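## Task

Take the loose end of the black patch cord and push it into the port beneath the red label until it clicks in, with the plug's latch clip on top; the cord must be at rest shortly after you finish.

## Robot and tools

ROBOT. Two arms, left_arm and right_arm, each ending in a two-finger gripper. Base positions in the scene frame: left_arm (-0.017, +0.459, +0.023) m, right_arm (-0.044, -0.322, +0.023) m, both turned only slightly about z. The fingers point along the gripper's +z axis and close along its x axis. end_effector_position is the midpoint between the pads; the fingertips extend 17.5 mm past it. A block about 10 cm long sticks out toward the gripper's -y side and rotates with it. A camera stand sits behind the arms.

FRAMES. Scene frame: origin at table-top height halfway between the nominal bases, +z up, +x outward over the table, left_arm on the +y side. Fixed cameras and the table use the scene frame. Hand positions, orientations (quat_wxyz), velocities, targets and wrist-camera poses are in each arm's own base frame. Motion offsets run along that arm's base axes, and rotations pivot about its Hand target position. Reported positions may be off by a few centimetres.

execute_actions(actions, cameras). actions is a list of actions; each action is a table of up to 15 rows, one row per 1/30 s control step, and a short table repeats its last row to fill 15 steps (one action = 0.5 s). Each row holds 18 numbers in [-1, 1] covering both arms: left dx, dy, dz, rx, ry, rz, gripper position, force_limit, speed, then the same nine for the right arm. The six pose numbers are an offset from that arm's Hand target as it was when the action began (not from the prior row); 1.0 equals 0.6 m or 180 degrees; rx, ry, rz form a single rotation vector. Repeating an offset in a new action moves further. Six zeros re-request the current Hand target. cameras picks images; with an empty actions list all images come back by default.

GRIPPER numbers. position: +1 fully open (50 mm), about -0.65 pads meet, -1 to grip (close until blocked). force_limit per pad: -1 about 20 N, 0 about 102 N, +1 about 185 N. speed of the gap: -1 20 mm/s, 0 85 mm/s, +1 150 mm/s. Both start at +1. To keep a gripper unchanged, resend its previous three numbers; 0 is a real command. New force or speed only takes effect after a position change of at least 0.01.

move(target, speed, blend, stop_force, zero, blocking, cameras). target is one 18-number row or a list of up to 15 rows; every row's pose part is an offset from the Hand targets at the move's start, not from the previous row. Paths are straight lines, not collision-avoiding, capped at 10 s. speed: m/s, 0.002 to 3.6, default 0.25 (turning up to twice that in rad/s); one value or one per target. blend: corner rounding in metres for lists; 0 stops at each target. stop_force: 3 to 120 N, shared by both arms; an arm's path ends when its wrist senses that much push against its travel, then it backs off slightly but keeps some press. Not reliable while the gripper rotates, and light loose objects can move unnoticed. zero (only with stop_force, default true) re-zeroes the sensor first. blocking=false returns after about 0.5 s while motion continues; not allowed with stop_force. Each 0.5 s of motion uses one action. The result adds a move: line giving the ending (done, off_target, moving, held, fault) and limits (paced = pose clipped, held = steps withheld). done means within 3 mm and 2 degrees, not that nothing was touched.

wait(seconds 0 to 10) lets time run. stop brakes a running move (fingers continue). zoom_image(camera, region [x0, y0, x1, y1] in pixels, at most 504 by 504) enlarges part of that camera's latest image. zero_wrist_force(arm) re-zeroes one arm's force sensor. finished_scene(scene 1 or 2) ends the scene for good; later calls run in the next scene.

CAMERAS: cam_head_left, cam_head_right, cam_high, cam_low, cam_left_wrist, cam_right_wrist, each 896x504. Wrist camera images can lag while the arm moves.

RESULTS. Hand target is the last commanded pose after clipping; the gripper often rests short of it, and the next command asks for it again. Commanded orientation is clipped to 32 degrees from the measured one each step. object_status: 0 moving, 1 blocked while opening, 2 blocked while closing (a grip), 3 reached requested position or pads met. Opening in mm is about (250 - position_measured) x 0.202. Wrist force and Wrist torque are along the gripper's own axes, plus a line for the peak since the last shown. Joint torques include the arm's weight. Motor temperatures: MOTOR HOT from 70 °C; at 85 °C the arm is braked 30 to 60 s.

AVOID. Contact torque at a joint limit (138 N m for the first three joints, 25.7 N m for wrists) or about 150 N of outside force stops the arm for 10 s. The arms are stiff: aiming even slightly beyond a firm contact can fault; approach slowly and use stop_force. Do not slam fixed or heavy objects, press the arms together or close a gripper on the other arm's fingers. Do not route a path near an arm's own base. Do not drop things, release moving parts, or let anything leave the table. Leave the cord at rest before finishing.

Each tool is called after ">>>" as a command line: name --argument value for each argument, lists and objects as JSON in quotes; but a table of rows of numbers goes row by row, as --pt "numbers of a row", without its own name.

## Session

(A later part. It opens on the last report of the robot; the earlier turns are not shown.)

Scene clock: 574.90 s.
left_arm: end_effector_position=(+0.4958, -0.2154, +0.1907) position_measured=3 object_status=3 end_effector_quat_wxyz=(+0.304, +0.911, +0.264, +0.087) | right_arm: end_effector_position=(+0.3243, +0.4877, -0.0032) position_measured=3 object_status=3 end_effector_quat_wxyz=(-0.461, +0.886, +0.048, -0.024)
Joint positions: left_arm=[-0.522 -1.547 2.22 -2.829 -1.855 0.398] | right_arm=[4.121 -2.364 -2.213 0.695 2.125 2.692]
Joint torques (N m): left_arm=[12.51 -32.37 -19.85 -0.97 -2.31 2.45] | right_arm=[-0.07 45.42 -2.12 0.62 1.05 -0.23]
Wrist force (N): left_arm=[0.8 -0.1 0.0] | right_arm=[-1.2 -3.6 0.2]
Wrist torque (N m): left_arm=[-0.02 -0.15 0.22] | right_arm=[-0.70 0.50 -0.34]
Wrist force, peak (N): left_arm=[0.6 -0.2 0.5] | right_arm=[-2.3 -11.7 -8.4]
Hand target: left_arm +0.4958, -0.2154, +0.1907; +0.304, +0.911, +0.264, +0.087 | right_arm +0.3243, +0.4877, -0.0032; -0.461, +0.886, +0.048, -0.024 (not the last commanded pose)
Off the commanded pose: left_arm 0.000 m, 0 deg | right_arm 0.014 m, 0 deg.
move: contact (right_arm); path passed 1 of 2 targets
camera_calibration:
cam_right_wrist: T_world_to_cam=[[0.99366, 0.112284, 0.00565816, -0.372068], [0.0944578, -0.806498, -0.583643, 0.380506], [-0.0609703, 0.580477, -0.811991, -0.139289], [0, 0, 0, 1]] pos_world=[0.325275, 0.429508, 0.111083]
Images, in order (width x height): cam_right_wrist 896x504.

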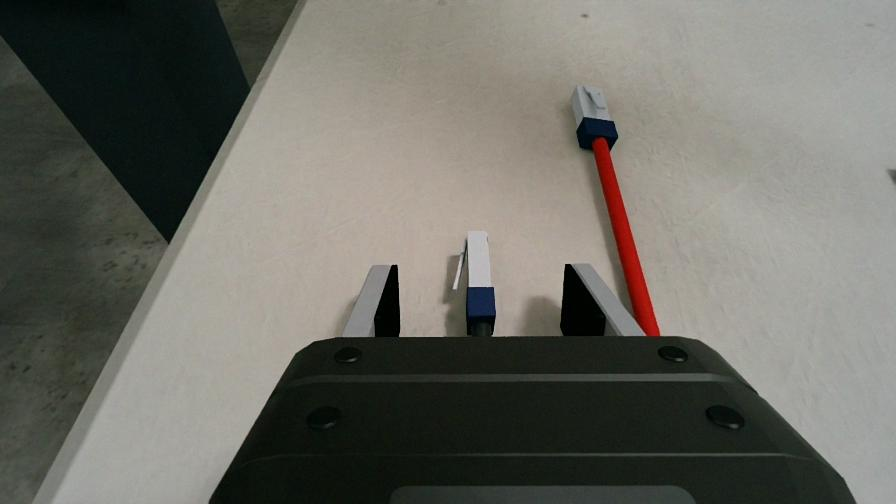

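>>> move --pt "0 0 0 0 0 0 1 -0.5 -0.5 0 0.0033 0.0018 0 0 0 1 -0.3 -0.8" --speed 0.03

>>> move --pt "0 0 0 0 0 0 1 -0.5 -0.5 0 0 0 0 0 0 -1 -0.3 -0.8" --cameras '["cam_right_wrist"]'

>>> zoom_image --camera "cam_right_wrist" --region '[380, 200, 580, 340]'

Scene clock: 613.80 s.
left_arm: end_effector_position=(+0.4958, -0.2154, +0.1907) position_measured=3 object_status=3 end_effector_quat_wxyz=(+0.304, +0.911, +0.264, +0.087) | right_arm: end_effector_position=(+0.3243, +0.4898, -0.0021) position_measured=3 object_status=3 end_effector_quat_wxyz=(-0.461, +0.886, +0.048, -0.024)
Joint positions: left_arm=[-0.522 -1.547 2.22 -2.829 -1.855 0.398] | right_arm=[4.123 -2.362 -2.21 0.691 2.123 2.694]
Joint torques (N m): left_arm=[12.4 -31.44 -21.31 -0.99 -2.26 2.45] | right_arm=[6.31 42.22 8.96 2.07 -1.31 1.33]
Wrist force (N): left_arm=[0.1 0.0 0.5] | right_arm=[-1.5 -1.6 1.0]
Wrist torque (N m): left_arm=[-0.01 -0.03 0.21] | right_arm=[-0.65 0.49 -0.31]
Wrist force, peak (N): left_arm=[0.5 -0.3 0.6] | right_arm=[-1.3 -3.9 -0.1]
Hand target: left_arm +0.4958, -0.2154, +0.1907; +0.304, +0.911, +0.264, +0.087 | right_arm +0.3243, +0.4897, -0.0021; -0.461, +0.886, +0.048, -0.024
Off the commanded pose: left_arm 0.000 m, 0 deg | right_arm 0.000 m, 0 deg.
move: done

Scene clock: 615.33 s.
left_arm: end_effector_position=(+0.4958, -0.2154, +0.1907) position_measured=3 object_status=3 end_effector_quat_wxyz=(+0.304, +0.911, +0.264, +0.087) | right_arm: end_effector_position=(+0.3243, +0.4897, -0.0021) position_measured=218 object_status=2 end_effector_quat_wxyz=(-0.461, +0.886, +0.048, -0.024)
Joint positions: left_arm=[-0.522 -1.547 2.22 -2.829 -1.855 0.398] | right_arm=[4.123 -2.362 -2.21 0.691 2.123 2.694]
Joint torques (N m): left_arm=[12.57 -31.13 -21.81 -1.05 -2.28 2.36] | right_arm=[-3.98 34.47 -1.28 5.32 2.27 -1.63]
Wrist force (N): left_arm=[0.3 0.0 0.3] | right_arm=[-1.5 -1.7 0.5]
Wrist torque (N m): left_arm=[-0.02 -0.07 0.21] | right_arm=[-0.67 0.50 -0.32]
Wrist force, peak (N): left_arm=[0.6 -0.3 0.3] | right_arm=[-1.6 -2.2 0.7]
Hand target: left_arm +0.4958, -0.2154, +0.1907; +0.304, +0.911, +0.264, +0.087 | right_arm +0.3243, +0.4897, -0.0021; -0.461, +0.886, +0.048, -0.024
Off the commanded pose: left_arm 0.000 m, 0 deg | right_arm 0.000 m, 0 deg.
move: done
camera_calibration:
cam_right_wrist: T_world_to_cam=[[0.99366, 0.112284, 0.00565816, -0.372298], [0.0944578, -0.806498, -0.583643, 0.382702], [-0.0609703, 0.580477, -0.811991, -0.139638], [0, 0, 0, 1]] pos_world=[0.325275, 0.431508, 0.112083]
Images, in order (width x height): cam_right_wrist 896x504.

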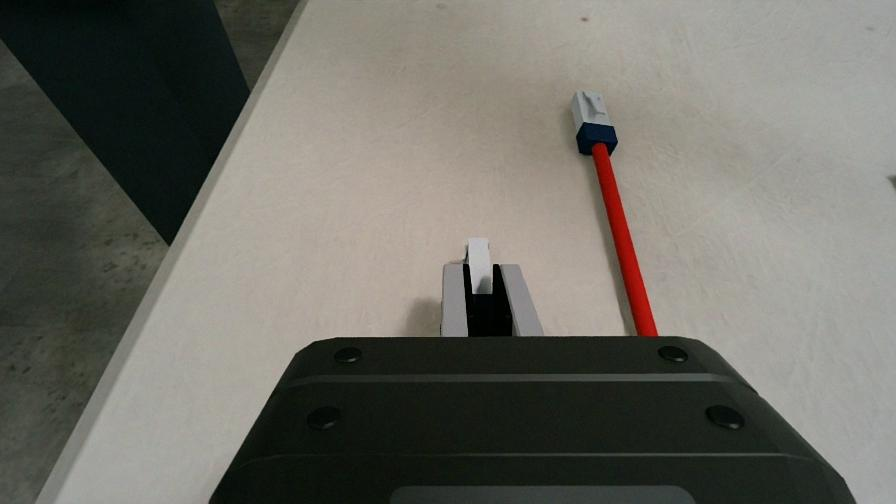

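Scaled by 2.520 from the camera's 896x504 image, which has a finer 1280x720 frame.

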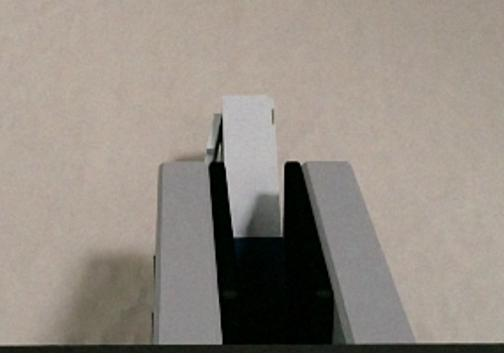

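>>> move --pt "0 0 0 0 0 0 1 -0.5 -0.5 0 0 0.03 0 0 0 -1 -0.3 -0.8" --pt "0 0 0 0 0 0 1 -0.5 -0.5 0.03 -0.083 0.22 0 0 0 -1 -0.3 -0.8" --speed '[0.06,0.15]' --cameras '["cam_right_wrist","cam_head_left"]'

>>> zoom_image --camera "cam_right_wrist" --region '[380, 200, 580, 340]'

Scene clock: 671.53 s.
left_arm: end_effector_position=(+0.4958, -0.2154, +0.1907) position_measured=3 object_status=3 end_effector_quat_wxyz=(+0.304, +0.911, +0.264, +0.087) | right_arm: end_effector_position=(+0.3423, +0.4399, +0.1299) position_measured=218 object_status=2 end_effector_quat_wxyz=(-0.461, +0.886, +0.048, -0.024)
Joint positions: left_arm=[-0.522 -1.547 2.22 -2.829 -1.855 0.398] | right_arm=[4.017 -1.954 -2.282 0.305 2.2 2.605]
Joint torques (N m): left_arm=[12.59 -30.79 -24.08 -1.14 -2.23 2.34] | right_arm=[7.58 36.28 20.81 3.25 -1.69 1.69]
Wrist force (N): left_arm=[0.4 -0.1 0.4] | right_arm=[-1.9 -1.9 0.6]
Wrist torque (N m): left_arm=[-0.02 -0.07 0.21] | right_arm=[-0.71 0.59 -0.21]
Wrist force, peak (N): left_arm=[0.7 -0.2 0.6] | right_arm=[-1.4 -3.6 -1.4]
Hand target: left_arm +0.4958, -0.2154, +0.1907; +0.304, +0.911, +0.264, +0.087 | right_arm +0.3423, +0.4399, +0.1299; -0.461, +0.886, +0.048, -0.024
Off the commanded pose: left_arm 0.000 m, 0 deg | right_arm 0.000 m, 0 deg.
move: done
camera_calibration:
cam_right_wrist: T_world_to_cam=[[0.993659, 0.112292, 0.00566401, -0.385443], [0.0944643, -0.806463, -0.58369, 0.417866], [-0.060976, 0.580524, -0.811957, -0.00246814], [0, 0, 0, 1]] pos_world=[0.343375, 0.381708, 0.244084]
Images, in order (width x height): cam_head_left 896x504, cam_right_wrist 896x504.

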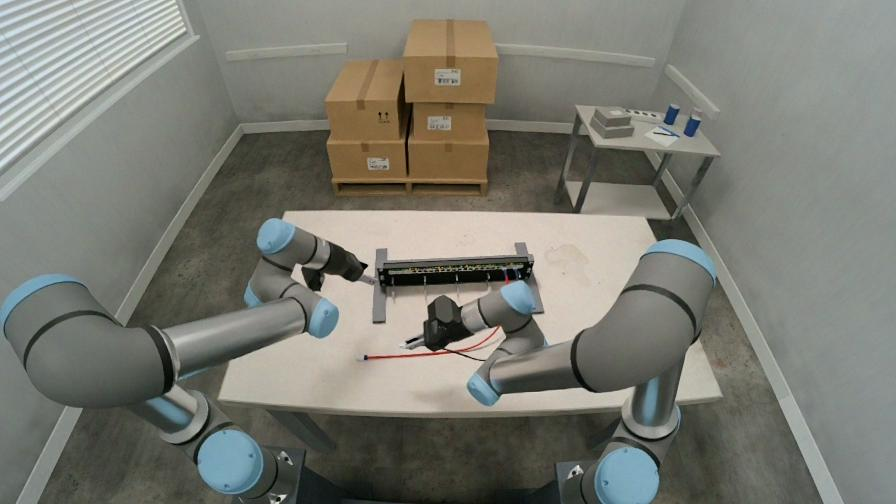

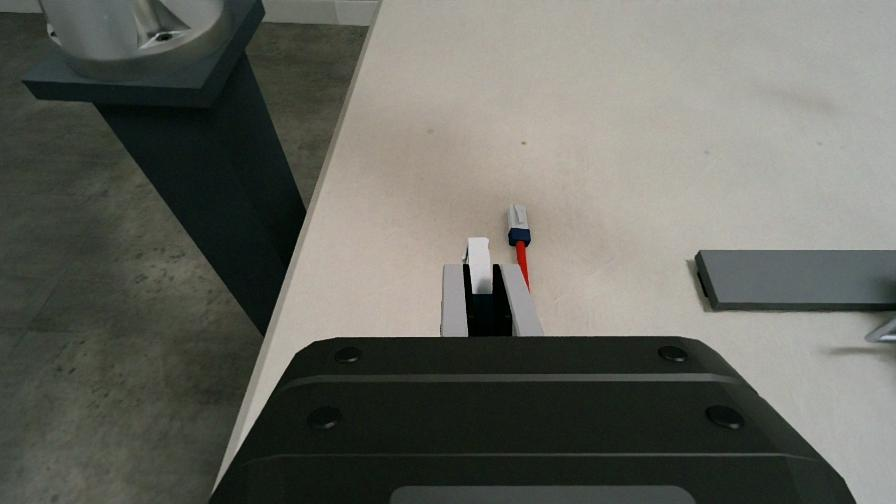

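Scaled by 2.520 from the camera's 896x504 image, which has a finer 1280x720 frame.

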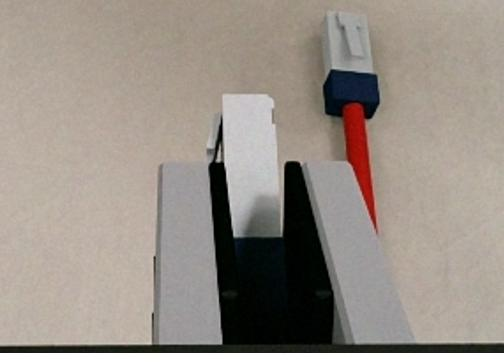

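>>> move --pt "0 0 0 0 0 0 1 -0.5 -0.5 0.17 -0.085 0.03 0.3428 0.4233 -0.3865 -1 -0.3 -0.8" --speed 0.25 --cameras '["all"]'

>>> zoom_image --camera "cam_right_wrist" --region '[380, 150, 630, 340]'

>>> zoom_image --camera "cam_left_wrist" --region '[350, 150, 600, 340]'

Scene clock: 689.53 s.
left_arm: end_effector_position=(+0.4958, -0.2154, +0.1907) position_measured=3 object_status=3 end_effector_quat_wxyz=(+0.304, +0.911, +0.264, +0.087) | right_arm: end_effector_position=(+0.4442, +0.3890, +0.1479) position_measured=218 object_status=2 end_effector_quat_wxyz=(+0.662, -0.247, +0.663, +0.246)
Joint positions: left_arm=[-0.522 -1.547 2.22 -2.829 -1.855 0.398] | right_arm=[4.28 -2.429 -2.331 1.615 1.145 4.713]
Joint torques (N m): left_arm=[12.94 -29.43 -26.51 -1.26 -2.15 2.24] | right_arm=[-4.98 26.83 -1.16 4.98 -0.62 1.01]
Wrist force (N): left_arm=[0.7 -0.5 0.4] | right_arm=[2.5 -4.4 -2.5]
Wrist torque (N m): left_arm=[-0.08 -0.13 0.22] | right_arm=[-0.81 0.14 -0.37]
Wrist force, peak (N): left_arm=[0.7 -0.3 0.5] | right_arm=[2.5 -4.9 -2.5]
Hand target: left_arm +0.4958, -0.2154, +0.1907; +0.304, +0.911, +0.264, +0.087 | right_arm +0.4443, +0.3889, +0.1479; +0.662, -0.247, +0.663, +0.246
Off the commanded pose: left_arm 0.000 m, 0 deg | right_arm 0.000 m, 0 deg.
move: done
camera_calibration:
cam_left_wrist: T_world_to_cam=[[0.841351, 0.540156, -0.0189588, -0.287214], [0.309622, -0.452925, 0.836058, -0.390876], [0.443015, -0.709289, -0.548313, -0.133651], [0, 0, 0, 1]] pos_world=[0.421881, -0.116695, 0.248067]
cam_right_wrist: T_world_to_cam=[[0.00517032, -0.00543853, -0.999972, 0.152625], [-0.866972, 0.498305, -0.00719277, 0.21198], [0.49833, 0.866985, -0.00213866, -0.431673], [0, 0, 0, 1]] pos_world=[0.398107, 0.269453, 0.153222]

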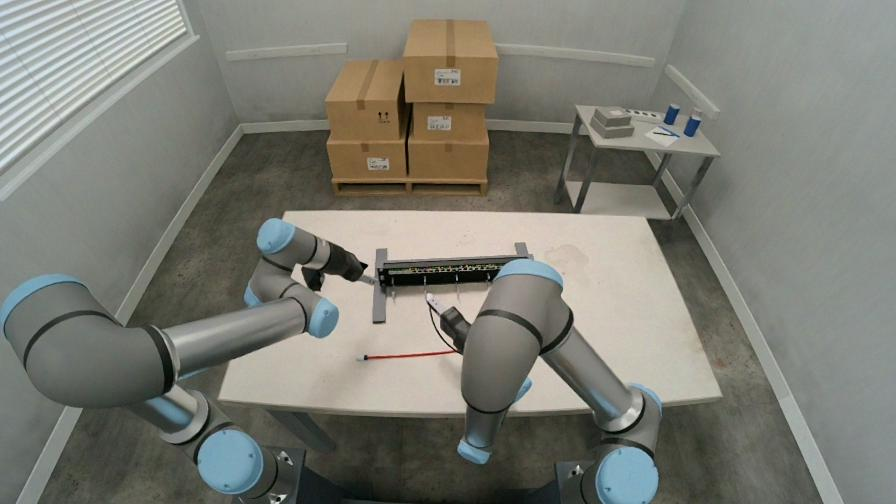

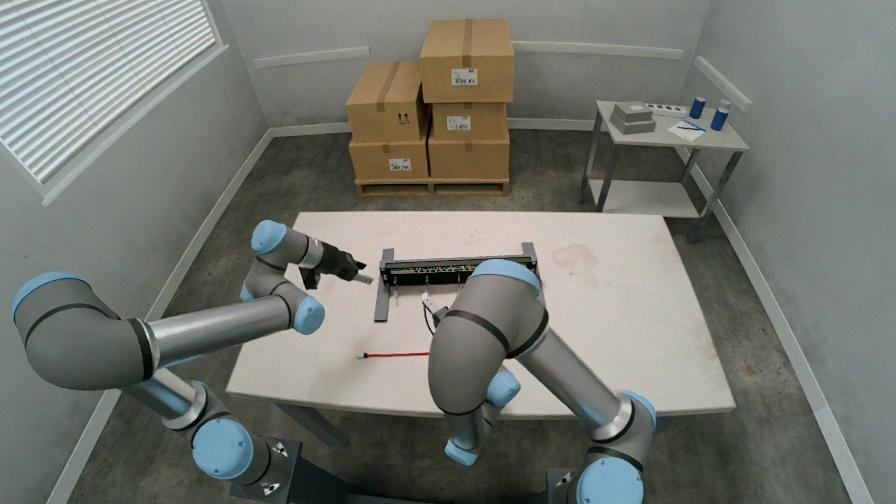

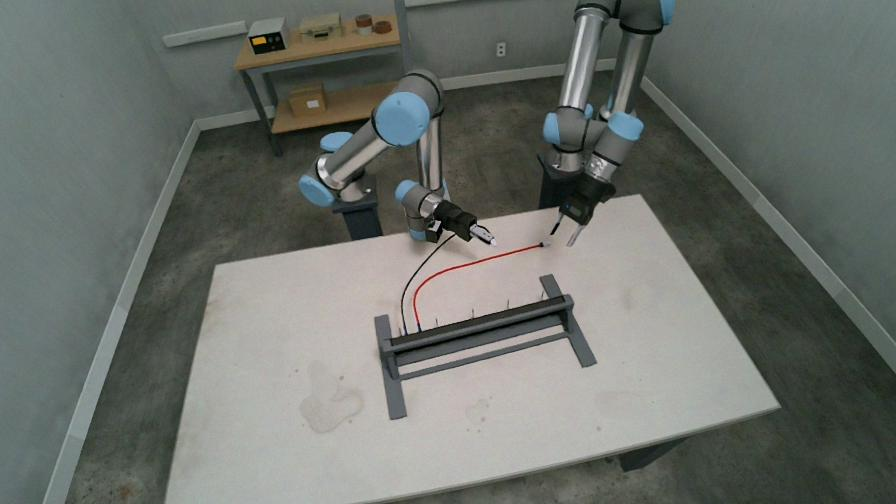

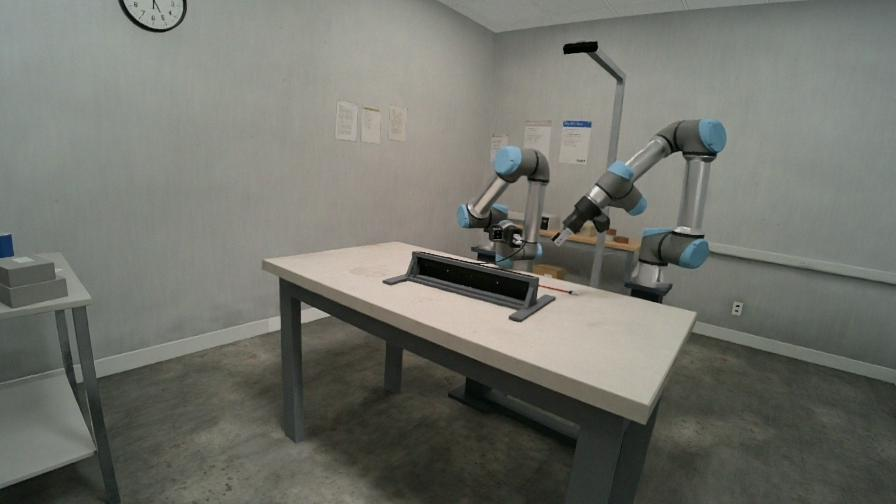

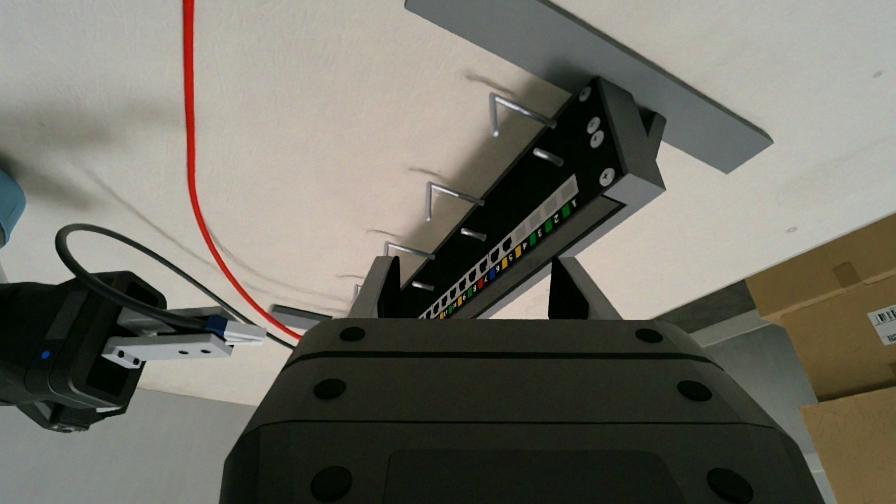

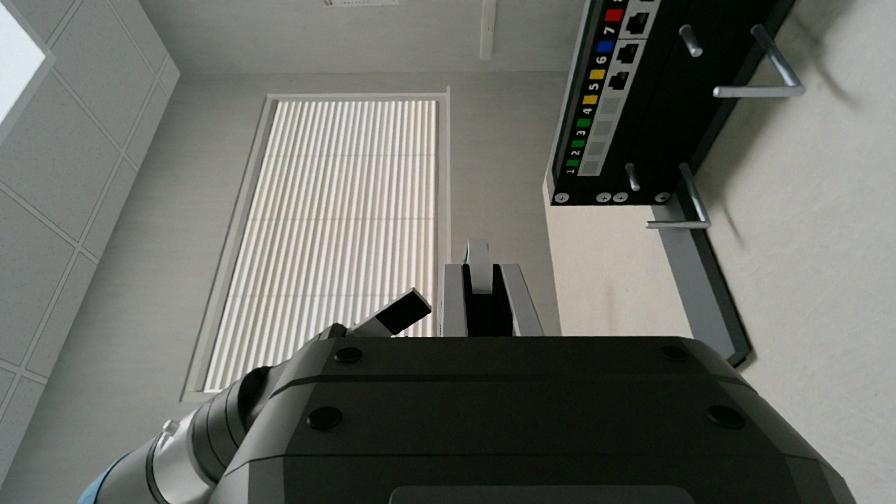

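Scaled by 2.016 from the camera's 896x504 image, which has a finer 1280x720 frame.

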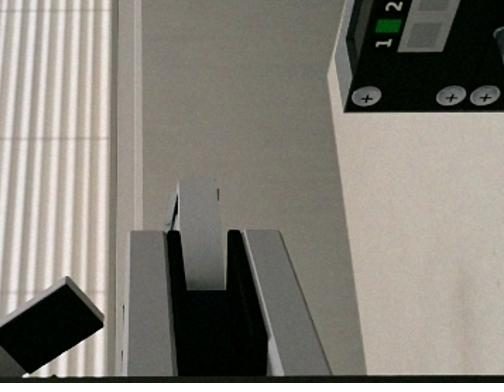

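Scaled by 2.016 from the camera's 896x504 image, which has a finer 1280x720 frame.

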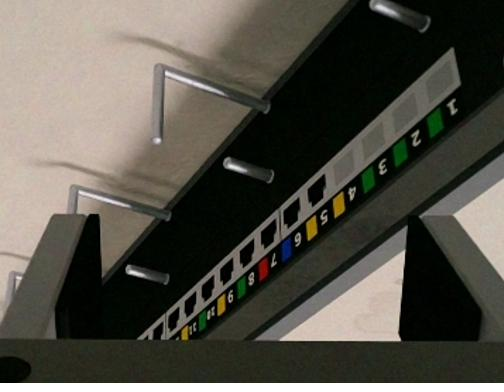

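>>> zoom_image --camera "cam_right_wrist" --region '[540, 0, 820, 210]'

Scaled by 1.800 from the camera's 896x504 image, which has a finer 1280x720 frame.

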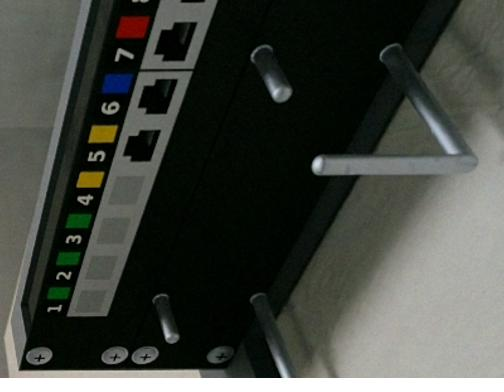

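>>> move --pt "0 0 0 0 0 0 1 -0.5 -0.5 0.14 0.013 -0.11 0 0 0.0078 -1 -0.3 -0.8" --speed 0.12 --cameras '["cam_head_left","cam_head_right","cam_left_wrist","cam_right_wrist"]'

>>> zoom_image --camera "cam_right_wrist" --region '[400, 40, 680, 340]'

>>> zoom_image --camera "cam_left_wrist" --region '[200, 150, 560, 380]'

>>> zoom_image --camera "cam_head_left" --region '[350, 230, 560, 390]'

Scene clock: 744.97 s.
left_arm: end_effector_position=(+0.4958, -0.2154, +0.1907) position_measured=3 object_status=3 end_effector_quat_wxyz=(+0.304, +0.911, +0.264, +0.087) | right_arm: end_effector_position=(+0.4629, +0.3894, +0.1336) position_measured=218 object_status=2 end_effector_quat_wxyz=(+0.662, -0.248, +0.663, +0.247)
Joint positions: left_arm=[-0.522 -1.547 2.22 -2.829 -1.855 0.398] | right_arm=[4.225 -2.472 -2.277 1.605 1.202 4.713]
Joint torques (N m): left_arm=[12.78 -28.6 -26.96 -1.34 -2.17 2.17] | right_arm=[0.24 34.88 2.95 2.4 0.02 -0.22]
Wrist force (N): left_arm=[0.3 -0.3 0.3] | right_arm=[2.6 -4.9 -2.5]
Wrist torque (N m): left_arm=[-0.06 -0.06 0.22] | right_arm=[-0.95 0.14 -0.42]
Wrist force, peak (N): left_arm=[0.6 -0.2 0.7] | right_arm=[5.7 -8.1 2.6]
Hand target: left_arm +0.4958, -0.2154, +0.1907; +0.304, +0.911, +0.264, +0.087 | right_arm +0.4629, +0.3894, +0.1336; +0.662, -0.248, +0.663, +0.247 (not the last commanded pose)
Tool commands: left_gripper/position=+1.0 left_gripper/force_limit=-0.5 left_gripper/speed=-0.5 right_gripper/position=-1.0 right_gripper/force_limit=-0.301961 right_gripper/speed=-0.796078
Off the commanded pose: left_arm 0.000 m, 0 deg | right_arm 0.084 m, 1 deg.
FORCE FAULT: contact force on the right arm reached its limit, and that arm stopped. The contact can be on any part of that arm, not only on its tool. That arm's remaining commands of this call were not run. That arm is still stopped at the end of this call. That arm stays stopped for about 10 more seconds. Until then a move that you send moves the other arm only, and its call returns only when the move has ended. Once the stop has ended, the next robot result says so. If the stop ends while you think or write, that arm runs what you send next, counted from a new Hand target: where the arm stands when the stop ends. While its stop runs, that arm takes no new command, but its gripper still runs the gripper command that each later call begins with. Until it ends, the stop uses up actions while you think or wait. An arm that is not stopped still takes commands.
move: fault (right_arm)
camera_calibration:
cam_left_wrist: T_world_to_cam=[[0.841351, 0.540156, -0.0189588, -0.287214], [0.309622, -0.452925, 0.836058, -0.390876], [0.443015, -0.709289, -0.548313, -0.133651], [0, 0, 0, 1]] pos_world=[0.421881, -0.116695, 0.248067]
cam_right_wrist: T_world_to_cam=[[0.00493471, -0.00505525, -0.999975, 0.138125], [-0.867956, 0.496594, -0.00679369, 0.229004], [0.496616, 0.867968, -0.00193719, -0.441012], [0, 0, 0, 1]] pos_world=[0.417098, 0.269761, 0.138823]
Images, in order (width x height): cam_head_left 896x504, cam_head_right 896x504, cam_left_wrist 896x504, cam_right_wrist 896x504.

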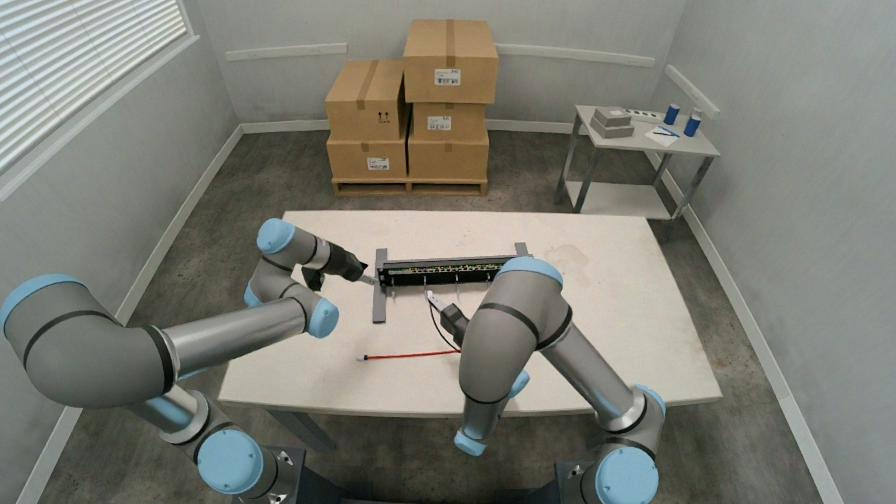

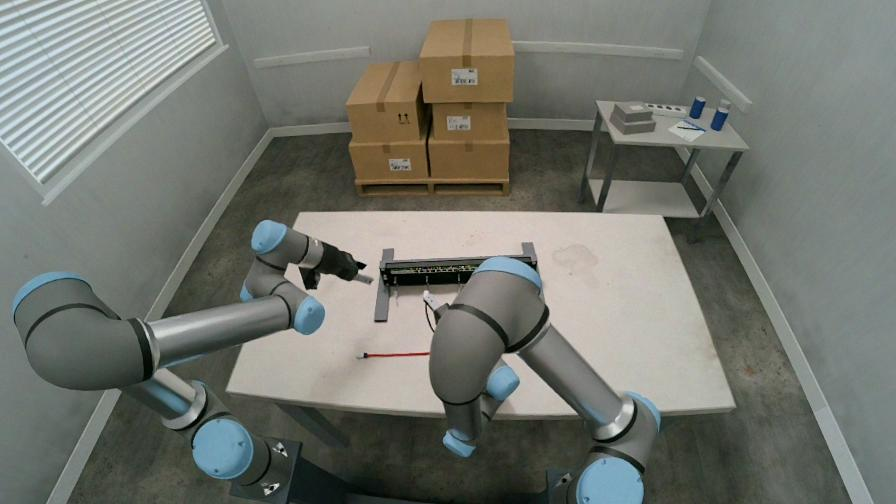

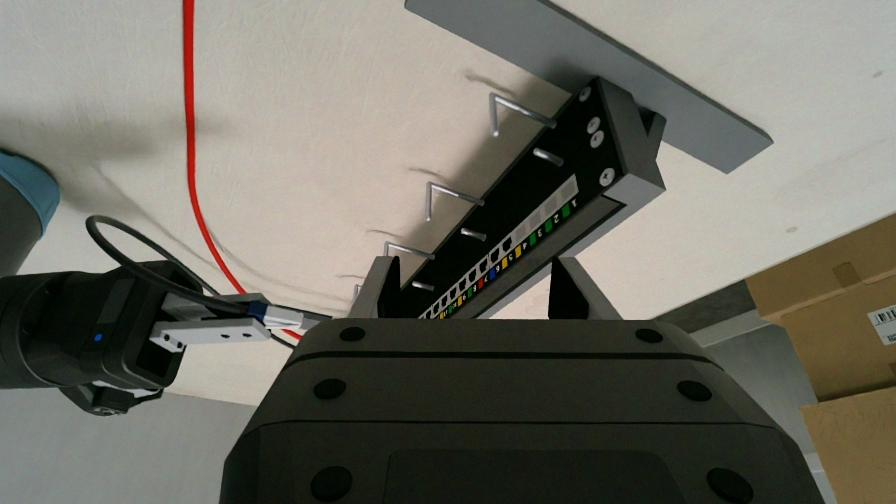

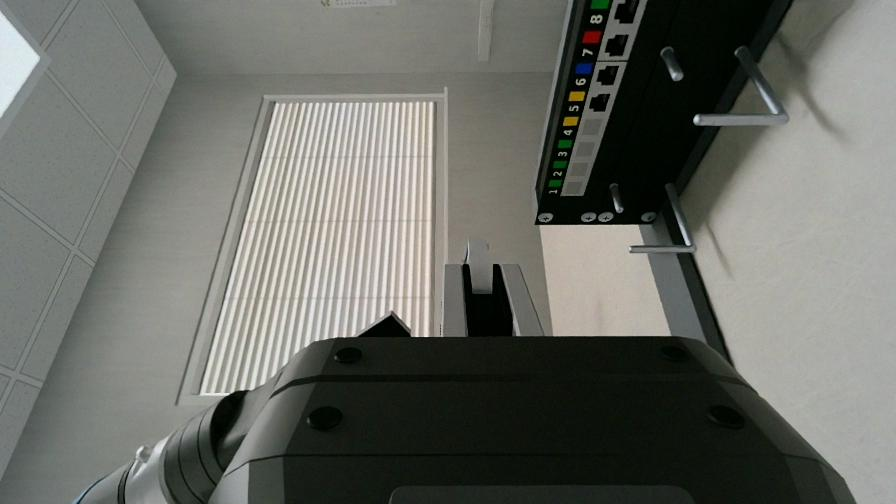

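Scaled by 1.680 from the camera's 896x504 image, which has a finer 1280x720 frame.

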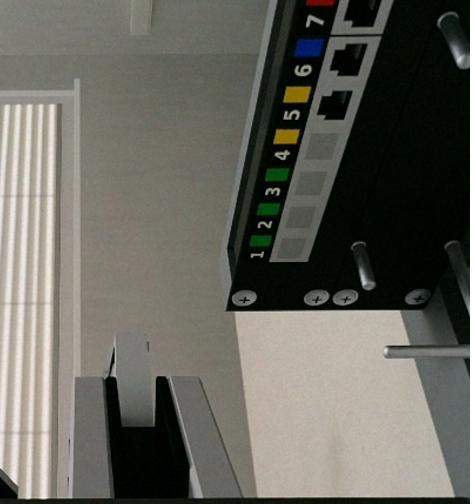

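Scaled by 1.400 from the camera's 896x504 image, which has a finer 1280x720 frame.

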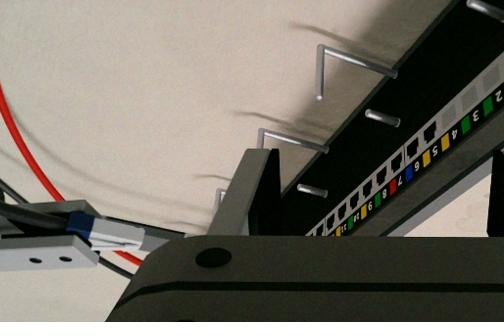

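Scaled by 2.400 from the camera's 896x504 image, which has a finer 1280x720 frame.

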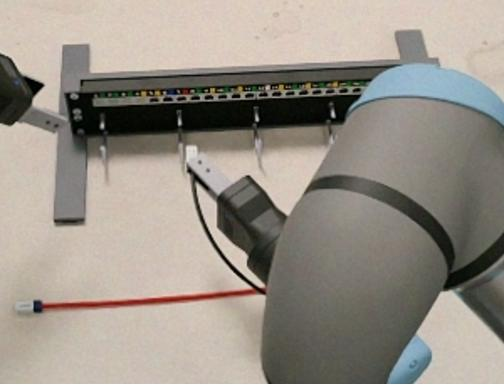

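>>> wait --seconds 0.5

Scene clock: 871.07 s.
left_arm: end_effector_position=(+0.4958, -0.2154, +0.1907) position_measured=3 object_status=3 end_effector_quat_wxyz=(+0.304, +0.911, +0.264, +0.087) | right_arm: end_effector_position=(+0.4629, +0.3894, +0.1336) position_measured=218 object_status=2 end_effector_quat_wxyz=(+0.662, -0.248, +0.663, +0.247)
Joint positions: left_arm=[-0.522 -1.547 2.22 -2.829 -1.855 0.398] | right_arm=[4.225 -2.472 -2.277 1.605 1.202 4.713]
Joint torques (N m): left_arm=[12.77 -27.35 -27.35 -1.48 -2.08 1.95] | right_arm=[1.32 36.52 0.86 2.34 -0.32 -0.35]
Wrist force (N): left_arm=[0.1 -0.1 0.2] | right_arm=[2.5 -4.8 -2.5]
Wrist torque (N m): left_arm=[-0.02 -0.02 0.21] | right_arm=[-0.95 0.16 -0.42]
Wrist force, peak (N): left_arm=[0.7 -0.4 0.8] | right_arm=[2.8 -5.2 -3.1]
Hand target: left_arm +0.4958, -0.2154, +0.1907; +0.304, +0.911, +0.264, +0.087 | right_arm +0.4629, +0.3894, +0.1336; +0.662, -0.248, +0.663, +0.247 (not the last commanded pose)
Tool commands: left_gripper/position=+1.0 left_gripper/force_limit=-0.5 left_gripper/speed=-0.5 right_gripper/position=-1.0 right_gripper/force_limit=-0.301961 right_gripper/speed=-0.796078
Off the commanded pose: left_arm 0.000 m, 0 deg | right_arm 0.084 m, 1 deg.
FORCE FAULT, CONTINUED: the right arm's stop, for the force fault that an earlier result reported, is over. The rest of the stop counts as 20 of the actions that you can send in this scene. That arm's target is now where it stood when the stop ended, not its last command. That arm accepts commands again.
wait: 0.50 s; at rest from the start

>>> move --pt "0 0 0 0 0 0 1 -0.5 -0.5 -0.031 0 0.03 0 0 0 -1 -0.3 -0.8" --pt "0 0 0 0 0 0 1 -0.5 -0.5 -0.201 0.084 0.03 -0.3428 -0.4233 0.3865 -1 -0.3 -0.8" --speed 0.22 --blend '[0.01,0]' --cameras '["cam_right_wrist","cam_head_left"]'

>>> zoom_image --camera "cam_right_wrist" --region '[380, 200, 580, 340]'

Scene clock: 888.77 s.
left_arm: end_effector_position=(+0.4958, -0.2154, +0.1907) position_measured=3 object_status=3 end_effector_quat_wxyz=(+0.304, +0.911, +0.264, +0.087) | right_arm: end_effector_position=(+0.3423, +0.4398, +0.1517) position_measured=218 object_status=2 end_effector_quat_wxyz=(-0.460, +0.886, +0.047, -0.024)
Joint positions: left_arm=[-0.522 -1.547 2.22 -2.829 -1.855 0.398] | right_arm=[4.017 -1.893 -2.272 0.233 2.198 2.605]
Joint torques (N m): left_arm=[12.79 -26.09 -27.37 -1.64 -2.15 1.9] | right_arm=[-7.26 24.88 6.41 3.07 3.06 -1.77]
Wrist force (N): left_arm=[0.1 -0.2 0.3] | right_arm=[-1.5 -2.1 0.2]
Wrist torque (N m): left_arm=[-0.03 -0.02 0.22] | right_arm=[-0.73 0.51 -0.30]
Wrist force, peak (N): left_arm=[0.6 -0.5 0.6] | right_arm=[4.8 -6.3 -1.3]
Hand target: left_arm +0.4958, -0.2154, +0.1907; +0.304, +0.911, +0.264, +0.087 | right_arm +0.3423, +0.4398, +0.1516; -0.460, +0.886, +0.047, -0.024
Off the commanded pose: left_arm 0.000 m, 0 deg | right_arm 0.000 m, 0 deg.
move: done
camera_calibration:
cam_right_wrist: T_world_to_cam=[[0.993666, 0.112242, 0.00552031, -0.385534], [0.0944621, -0.807637, -0.582065, 0.430874], [-0.0608735, 0.578899, -0.813124, 0.0161735], [0, 0, 0, 1]] pos_world=[0.343375, 0.3819, 0.266076]
Images, in order (width x height): cam_head_left 896x504, cam_right_wrist 896x504.

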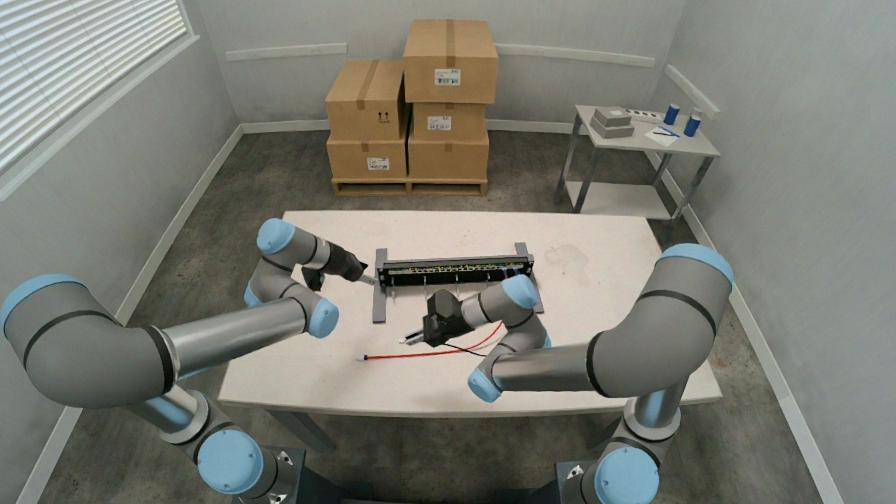

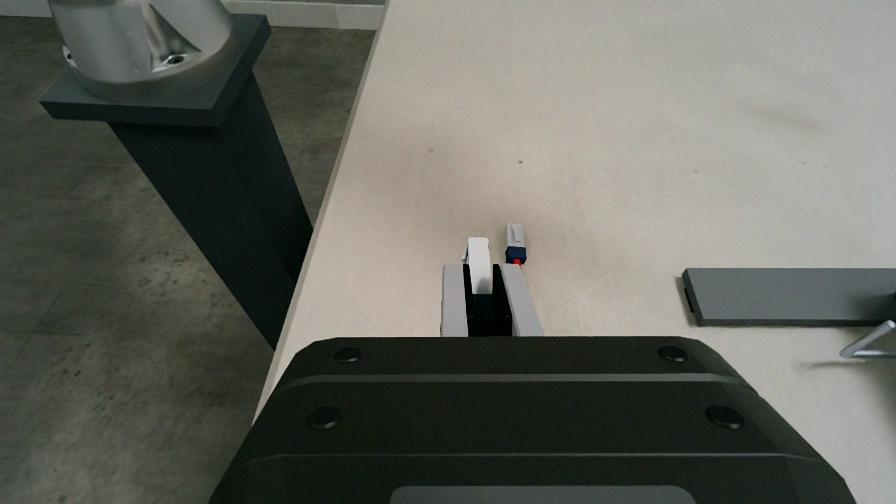

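Scaled by 2.520 from the camera's 896x504 image, which has a finer 1280x720 frame.

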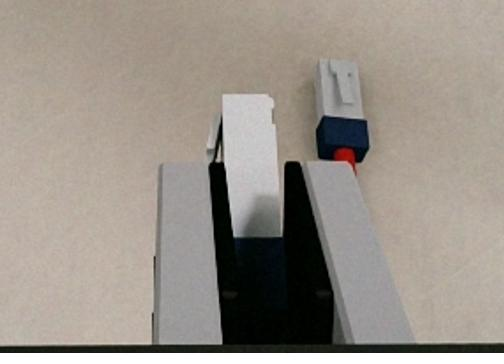

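>>> move --pt "0 0 0 0 0 0 1 -0.5 -0.5 -0.03 0.083 -0.225 0 0 0 -1 -0.3 -0.8" --pt "0 0 0 0 0 0 1 -0.5 -0.5 -0.03 0.083 -0.2555 0 0 0 -1 -0.3 -0.8" --speed '[0.15,0.015]' --stop_force 5

>>> move --pt "0 0 0 0 0 0 1 -0.5 -0.5 0 0 0 0 0 0 1 -0.3 -0.8"

>>> move --pt "0 0 0 0 0 0 1 -0.5 -0.5 0 -0.04 0.1 0 0 0 1 -0.3 -0.8" --cameras '["cam_right_wrist"]'

>>> zoom_image --camera "cam_right_wrist" --region '[380, 200, 580, 340]'

Scene clock: 909.80 s.
left_arm: end_effector_position=(+0.4958, -0.2154, +0.1907) position_measured=3 object_status=3 end_effector_quat_wxyz=(+0.304, +0.911, +0.264, +0.087) | right_arm: end_effector_position=(+0.3244, +0.4896, -0.0017) position_measured=218 object_status=2 end_effector_quat_wxyz=(-0.460, +0.886, +0.048, -0.024)
Joint positions: left_arm=[-0.522 -1.547 2.22 -2.829 -1.855 0.398] | right_arm=[4.123 -2.359 -2.211 0.686 2.122 2.693]
Joint torques (N m): left_arm=[12.5 -25.33 -27.62 -1.63 -2.05 1.88] | right_arm=[-7.27 46.54 -1.31 0.95 2.94 -0.91]
Wrist force (N): left_arm=[0.1 -0.2 0.4] | right_arm=[-1.2 -1.7 0.4]
Wrist torque (N m): left_arm=[-0.04 -0.03 0.22] | right_arm=[-0.66 0.45 -0.23]
Wrist force, peak (N): left_arm=[0.6 -0.4 0.6] | right_arm=[-1.3 -3.8 -1.5]
Hand target: left_arm +0.4958, -0.2154, +0.1907; +0.304, +0.911, +0.264, +0.087 | right_arm +0.3243, +0.4896, -0.0017; -0.460, +0.886, +0.047, -0.024
Off the commanded pose: left_arm 0.000 m, 0 deg | right_arm 0.000 m, 0 deg.
move: done

Scene clock: 911.33 s.
left_arm: end_effector_position=(+0.4958, -0.2154, +0.1907) position_measured=3 object_status=3 end_effector_quat_wxyz=(+0.304, +0.911, +0.264, +0.087) | right_arm: end_effector_position=(+0.3243, +0.4896, -0.0017) position_measured=3 object_status=0 end_effector_quat_wxyz=(-0.460, +0.886, +0.047, -0.024)
Joint positions: left_arm=[-0.522 -1.547 2.22 -2.829 -1.855 0.398] | right_arm=[4.123 -2.359 -2.211 0.686 2.122 2.693]
Joint torques (N m): left_arm=[12.58 -25.17 -27.2 -1.7 -2.08 1.84] | right_arm=[-6.17 46.25 -0.35 1.3 2.86 1.28]
Wrist force (N): left_arm=[0.5 -0.3 0.4] | right_arm=[-1.1 -1.5 0.2]
Wrist torque (N m): left_arm=[-0.05 -0.09 0.22] | right_arm=[-0.64 0.44 -0.23]
Wrist force, peak (N): left_arm=[0.6 -0.3 0.5] | right_arm=[-1.4 -1.8 0.4]
Hand target: left_arm +0.4958, -0.2154, +0.1907; +0.304, +0.911, +0.264, +0.087 | right_arm +0.3243, +0.4896, -0.0017; -0.460, +0.886, +0.047, -0.024
Off the commanded pose: left_arm 0.000 m, 0 deg | right_arm 0.000 m, 0 deg.
move: done

Scene clock: 912.20 s.
left_arm: end_effector_position=(+0.4958, -0.2154, +0.1907) position_measured=3 object_status=3 end_effector_quat_wxyz=(+0.304, +0.911, +0.264, +0.087) | right_arm: end_effector_position=(+0.3244, +0.4655, +0.0582) position_measured=3 object_status=3 end_effector_quat_wxyz=(-0.460, +0.886, +0.047, -0.024)
Joint positions: left_arm=[-0.522 -1.547 2.22 -2.829 -1.855 0.398] | right_arm=[4.09 -2.169 -2.282 0.553 2.146 2.666]
Joint torques (N m): left_arm=[13.11 -24.67 -27 -1.75 -2.02 1.76] | right_arm=[10.46 39.69 13.52 4.91 -1.8 1.67]
Wrist force (N): left_arm=[0.4 -0.3 0.3] | right_arm=[-1.1 -2.0 0.7]
Wrist torque (N m): left_arm=[-0.05 -0.08 0.21] | right_arm=[-0.73 0.44 -0.18]
Wrist force, peak (N): left_arm=[0.3 -0.3 0.8] | right_arm=[-1.0 -3.4 -1.5]
Hand target: left_arm +0.4958, -0.2154, +0.1907; +0.304, +0.911, +0.264, +0.087 | right_arm +0.3243, +0.4656, +0.0583; -0.460, +0.886, +0.047, -0.024
Off the commanded pose: left_arm 0.000 m, 0 deg | right_arm 0.000 m, 0 deg.
move: done
camera_calibration:
cam_right_wrist: T_world_to_cam=[[0.99366, 0.112296, 0.00540881, -0.370017], [0.0944582, -0.807795, -0.581846, 0.398934], [-0.0609699, 0.578668, -0.813281, -0.075675], [0, 0, 0, 1]] pos_world=[0.325375, 0.407599, 0.172575]
Images, in order (width x height): cam_right_wrist 896x504.

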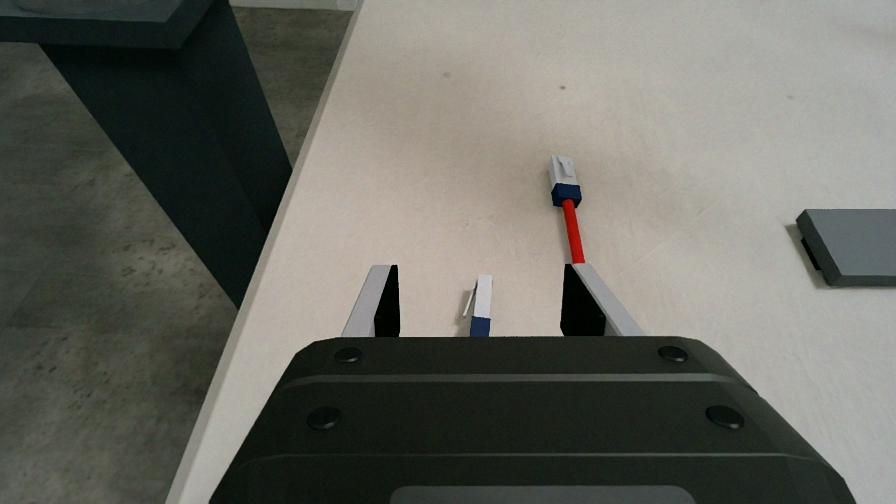

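Scaled by 2.520 from the camera's 896x504 image, which has a finer 1280x720 frame.

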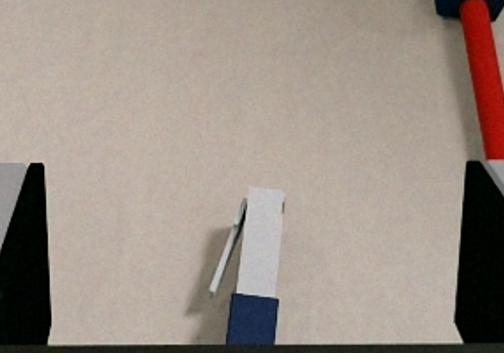

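>>> move --pt "0 0 0 0 0 0 1 -0.5 -0.5 0.0168 0.0422 -0.045 0 0 -0.0456 0.345 -0.3 -0.8" --pt "0 0 0 0 0 0 1 -0.5 -0.5 0.0168 0.0422 -0.09 0 0 -0.0456 0.345 -0.3 -0.8" --speed '[0.12,0.03]' --stop_force 5 --cameras '["cam_right_wrist"]'

>>> zoom_image --camera "cam_right_wrist" --region '[380, 200, 580, 340]'

Scene clock: 998.93 s.
left_arm: end_effector_position=(+0.4958, -0.2154, +0.1907) position_measured=3 object_status=3 end_effector_quat_wxyz=(+0.304, +0.911, +0.264, +0.087) | right_arm: end_effector_position=(+0.3344, +0.4909, +0.0043) position_measured=101 object_status=3 end_effector_quat_wxyz=(-0.461, +0.887, -0.016, +0.009)
Joint positions: left_arm=[-0.522 -1.547 2.22 -2.829 -1.855 0.398] | right_arm=[4.165 -2.349 -2.242 0.771 1.982 2.829]
Joint torques (N m): left_arm=[12.57 -23.39 -27.59 -1.82 -2.09 1.68] | right_arm=[-7.09 45.36 -1.05 1.16 -1.78 1.52]
Wrist force (N): left_arm=[0.3 -0.2 0.3] | right_arm=[-1.3 -1.7 0.5]
Wrist torque (N m): left_arm=[-0.04 -0.05 0.22] | right_arm=[-0.69 0.43 -0.11]
Wrist force, peak (N): left_arm=[0.6 -0.3 0.6] | right_arm=[-0.7 -2.6 0.3]
Hand target: left_arm +0.4958, -0.2154, +0.1907; +0.304, +0.911, +0.264, +0.087 | right_arm +0.3344, +0.4909, +0.0043; -0.461, +0.887, -0.016, +0.009
Off the commanded pose: left_arm 0.000 m, 0 deg | right_arm 0.000 m, 0 deg.
move: done
camera_calibration:
cam_right_wrist: T_world_to_cam=[[0.999513, -0.0307112, 0.00547558, -0.314379], [-0.0217936, -0.81302, -0.581828, 0.428535], [0.0223204, 0.581426, -0.813293, -0.162771], [0, 0, 0, 1]] pos_world=[0.327198, 0.433392, 0.118675]
Images, in order (width x height): cam_right_wrist 896x504.

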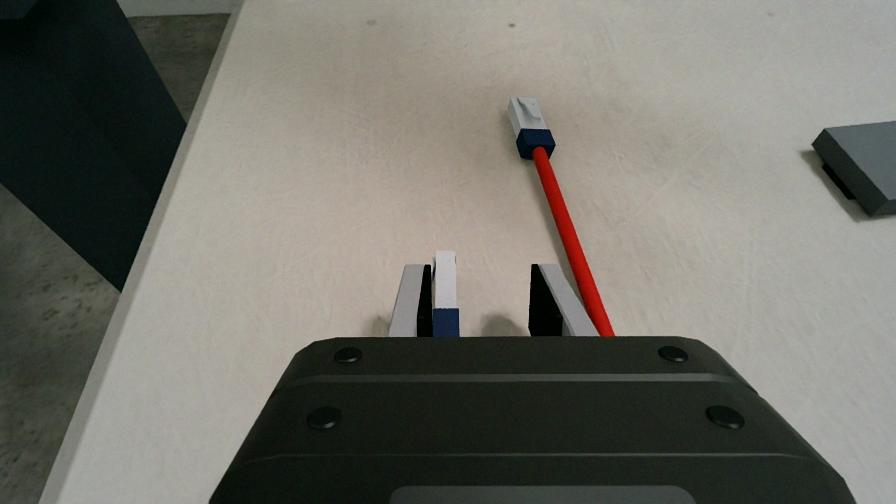

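Scaled by 2.520 from the camera's 896x504 image, which has a finer 1280x720 frame.

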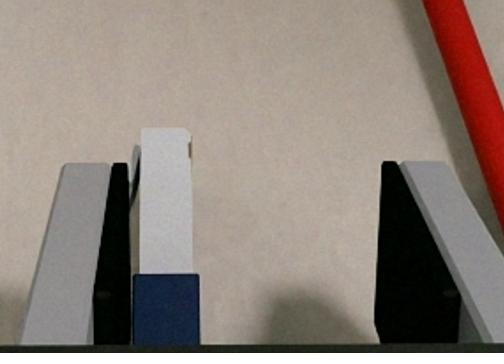

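>>> move --pt "0 0 0 0 0 0 1 -0.5 -0.5 0.0142 0 0 0 0 0 0.345 -0.3 -0.8" --speed 0.012 --cameras '["cam_right_wrist"]'

>>> zoom_image --camera "cam_right_wrist" --region '[380, 200, 580, 340]'

Scene clock: 1009.40 s.
left_arm: end_effector_position=(+0.4958, -0.2154, +0.1907) position_measured=3 object_status=3 end_effector_quat_wxyz=(+0.304, +0.911, +0.264, +0.087) | right_arm: end_effector_position=(+0.3431, +0.4909, +0.0043) position_measured=101 object_status=3 end_effector_quat_wxyz=(-0.461, +0.887, -0.016, +0.009)
Joint positions: left_arm=[-0.522 -1.547 2.22 -2.829 -1.855 0.398] | right_arm=[4.147 -2.351 -2.225 0.75 1.996 2.816]
Joint torques (N m): left_arm=[13.4 -23.3 -26.99 -1.95 -2.06 1.7] | right_arm=[5.52 30.79 1.46 3.71 1.19 -0.72]
Wrist force (N): left_arm=[0.4 -0.4 0.5] | right_arm=[-1.1 -2.0 0.3]
Wrist torque (N m): left_arm=[-0.07 -0.08 0.21] | right_arm=[-0.73 0.40 -0.11]
Wrist force, peak (N): left_arm=[0.5 -0.6 0.6] | right_arm=[-1.6 -2.2 0.5]
Hand target: left_arm +0.4958, -0.2154, +0.1907; +0.304, +0.911, +0.264, +0.087 | right_arm +0.3429, +0.4909, +0.0043; -0.461, +0.887, -0.016, +0.009
Off the commanded pose: left_arm 0.000 m, 0 deg | right_arm 0.000 m, 0 deg.
move: done
camera_calibration:
cam_right_wrist: T_world_to_cam=[[0.999513, -0.0307112, 0.00547558, -0.322975], [-0.0217936, -0.81302, -0.581828, 0.428723], [0.0223204, 0.581426, -0.813293, -0.162963], [0, 0, 0, 1]] pos_world=[0.335798, 0.433392, 0.118675]
Images, in order (width x height): cam_right_wrist 896x504.

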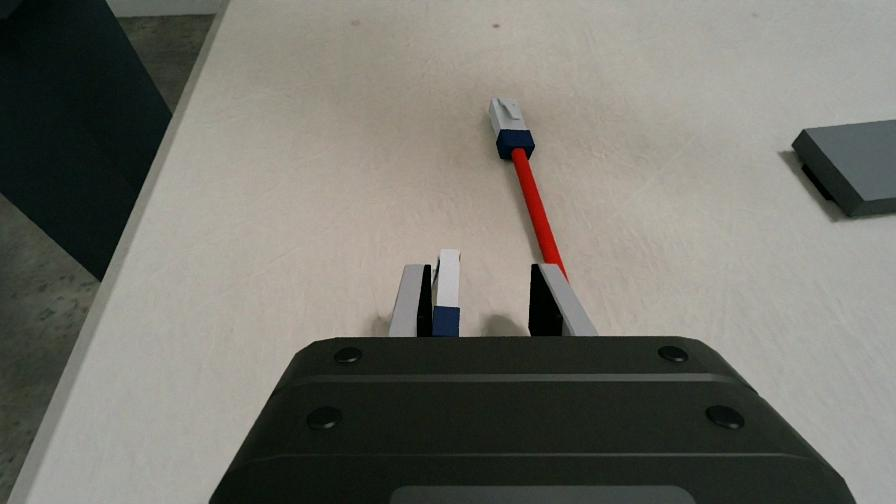

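Scaled by 2.520 from the camera's 896x504 image, which has a finer 1280x720 frame.

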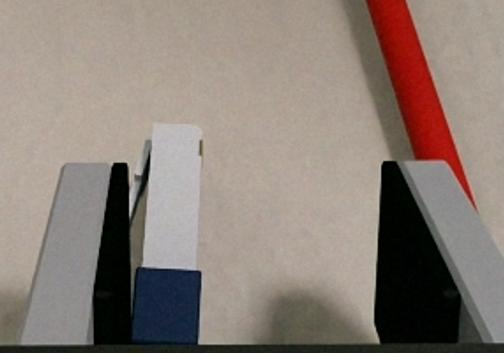

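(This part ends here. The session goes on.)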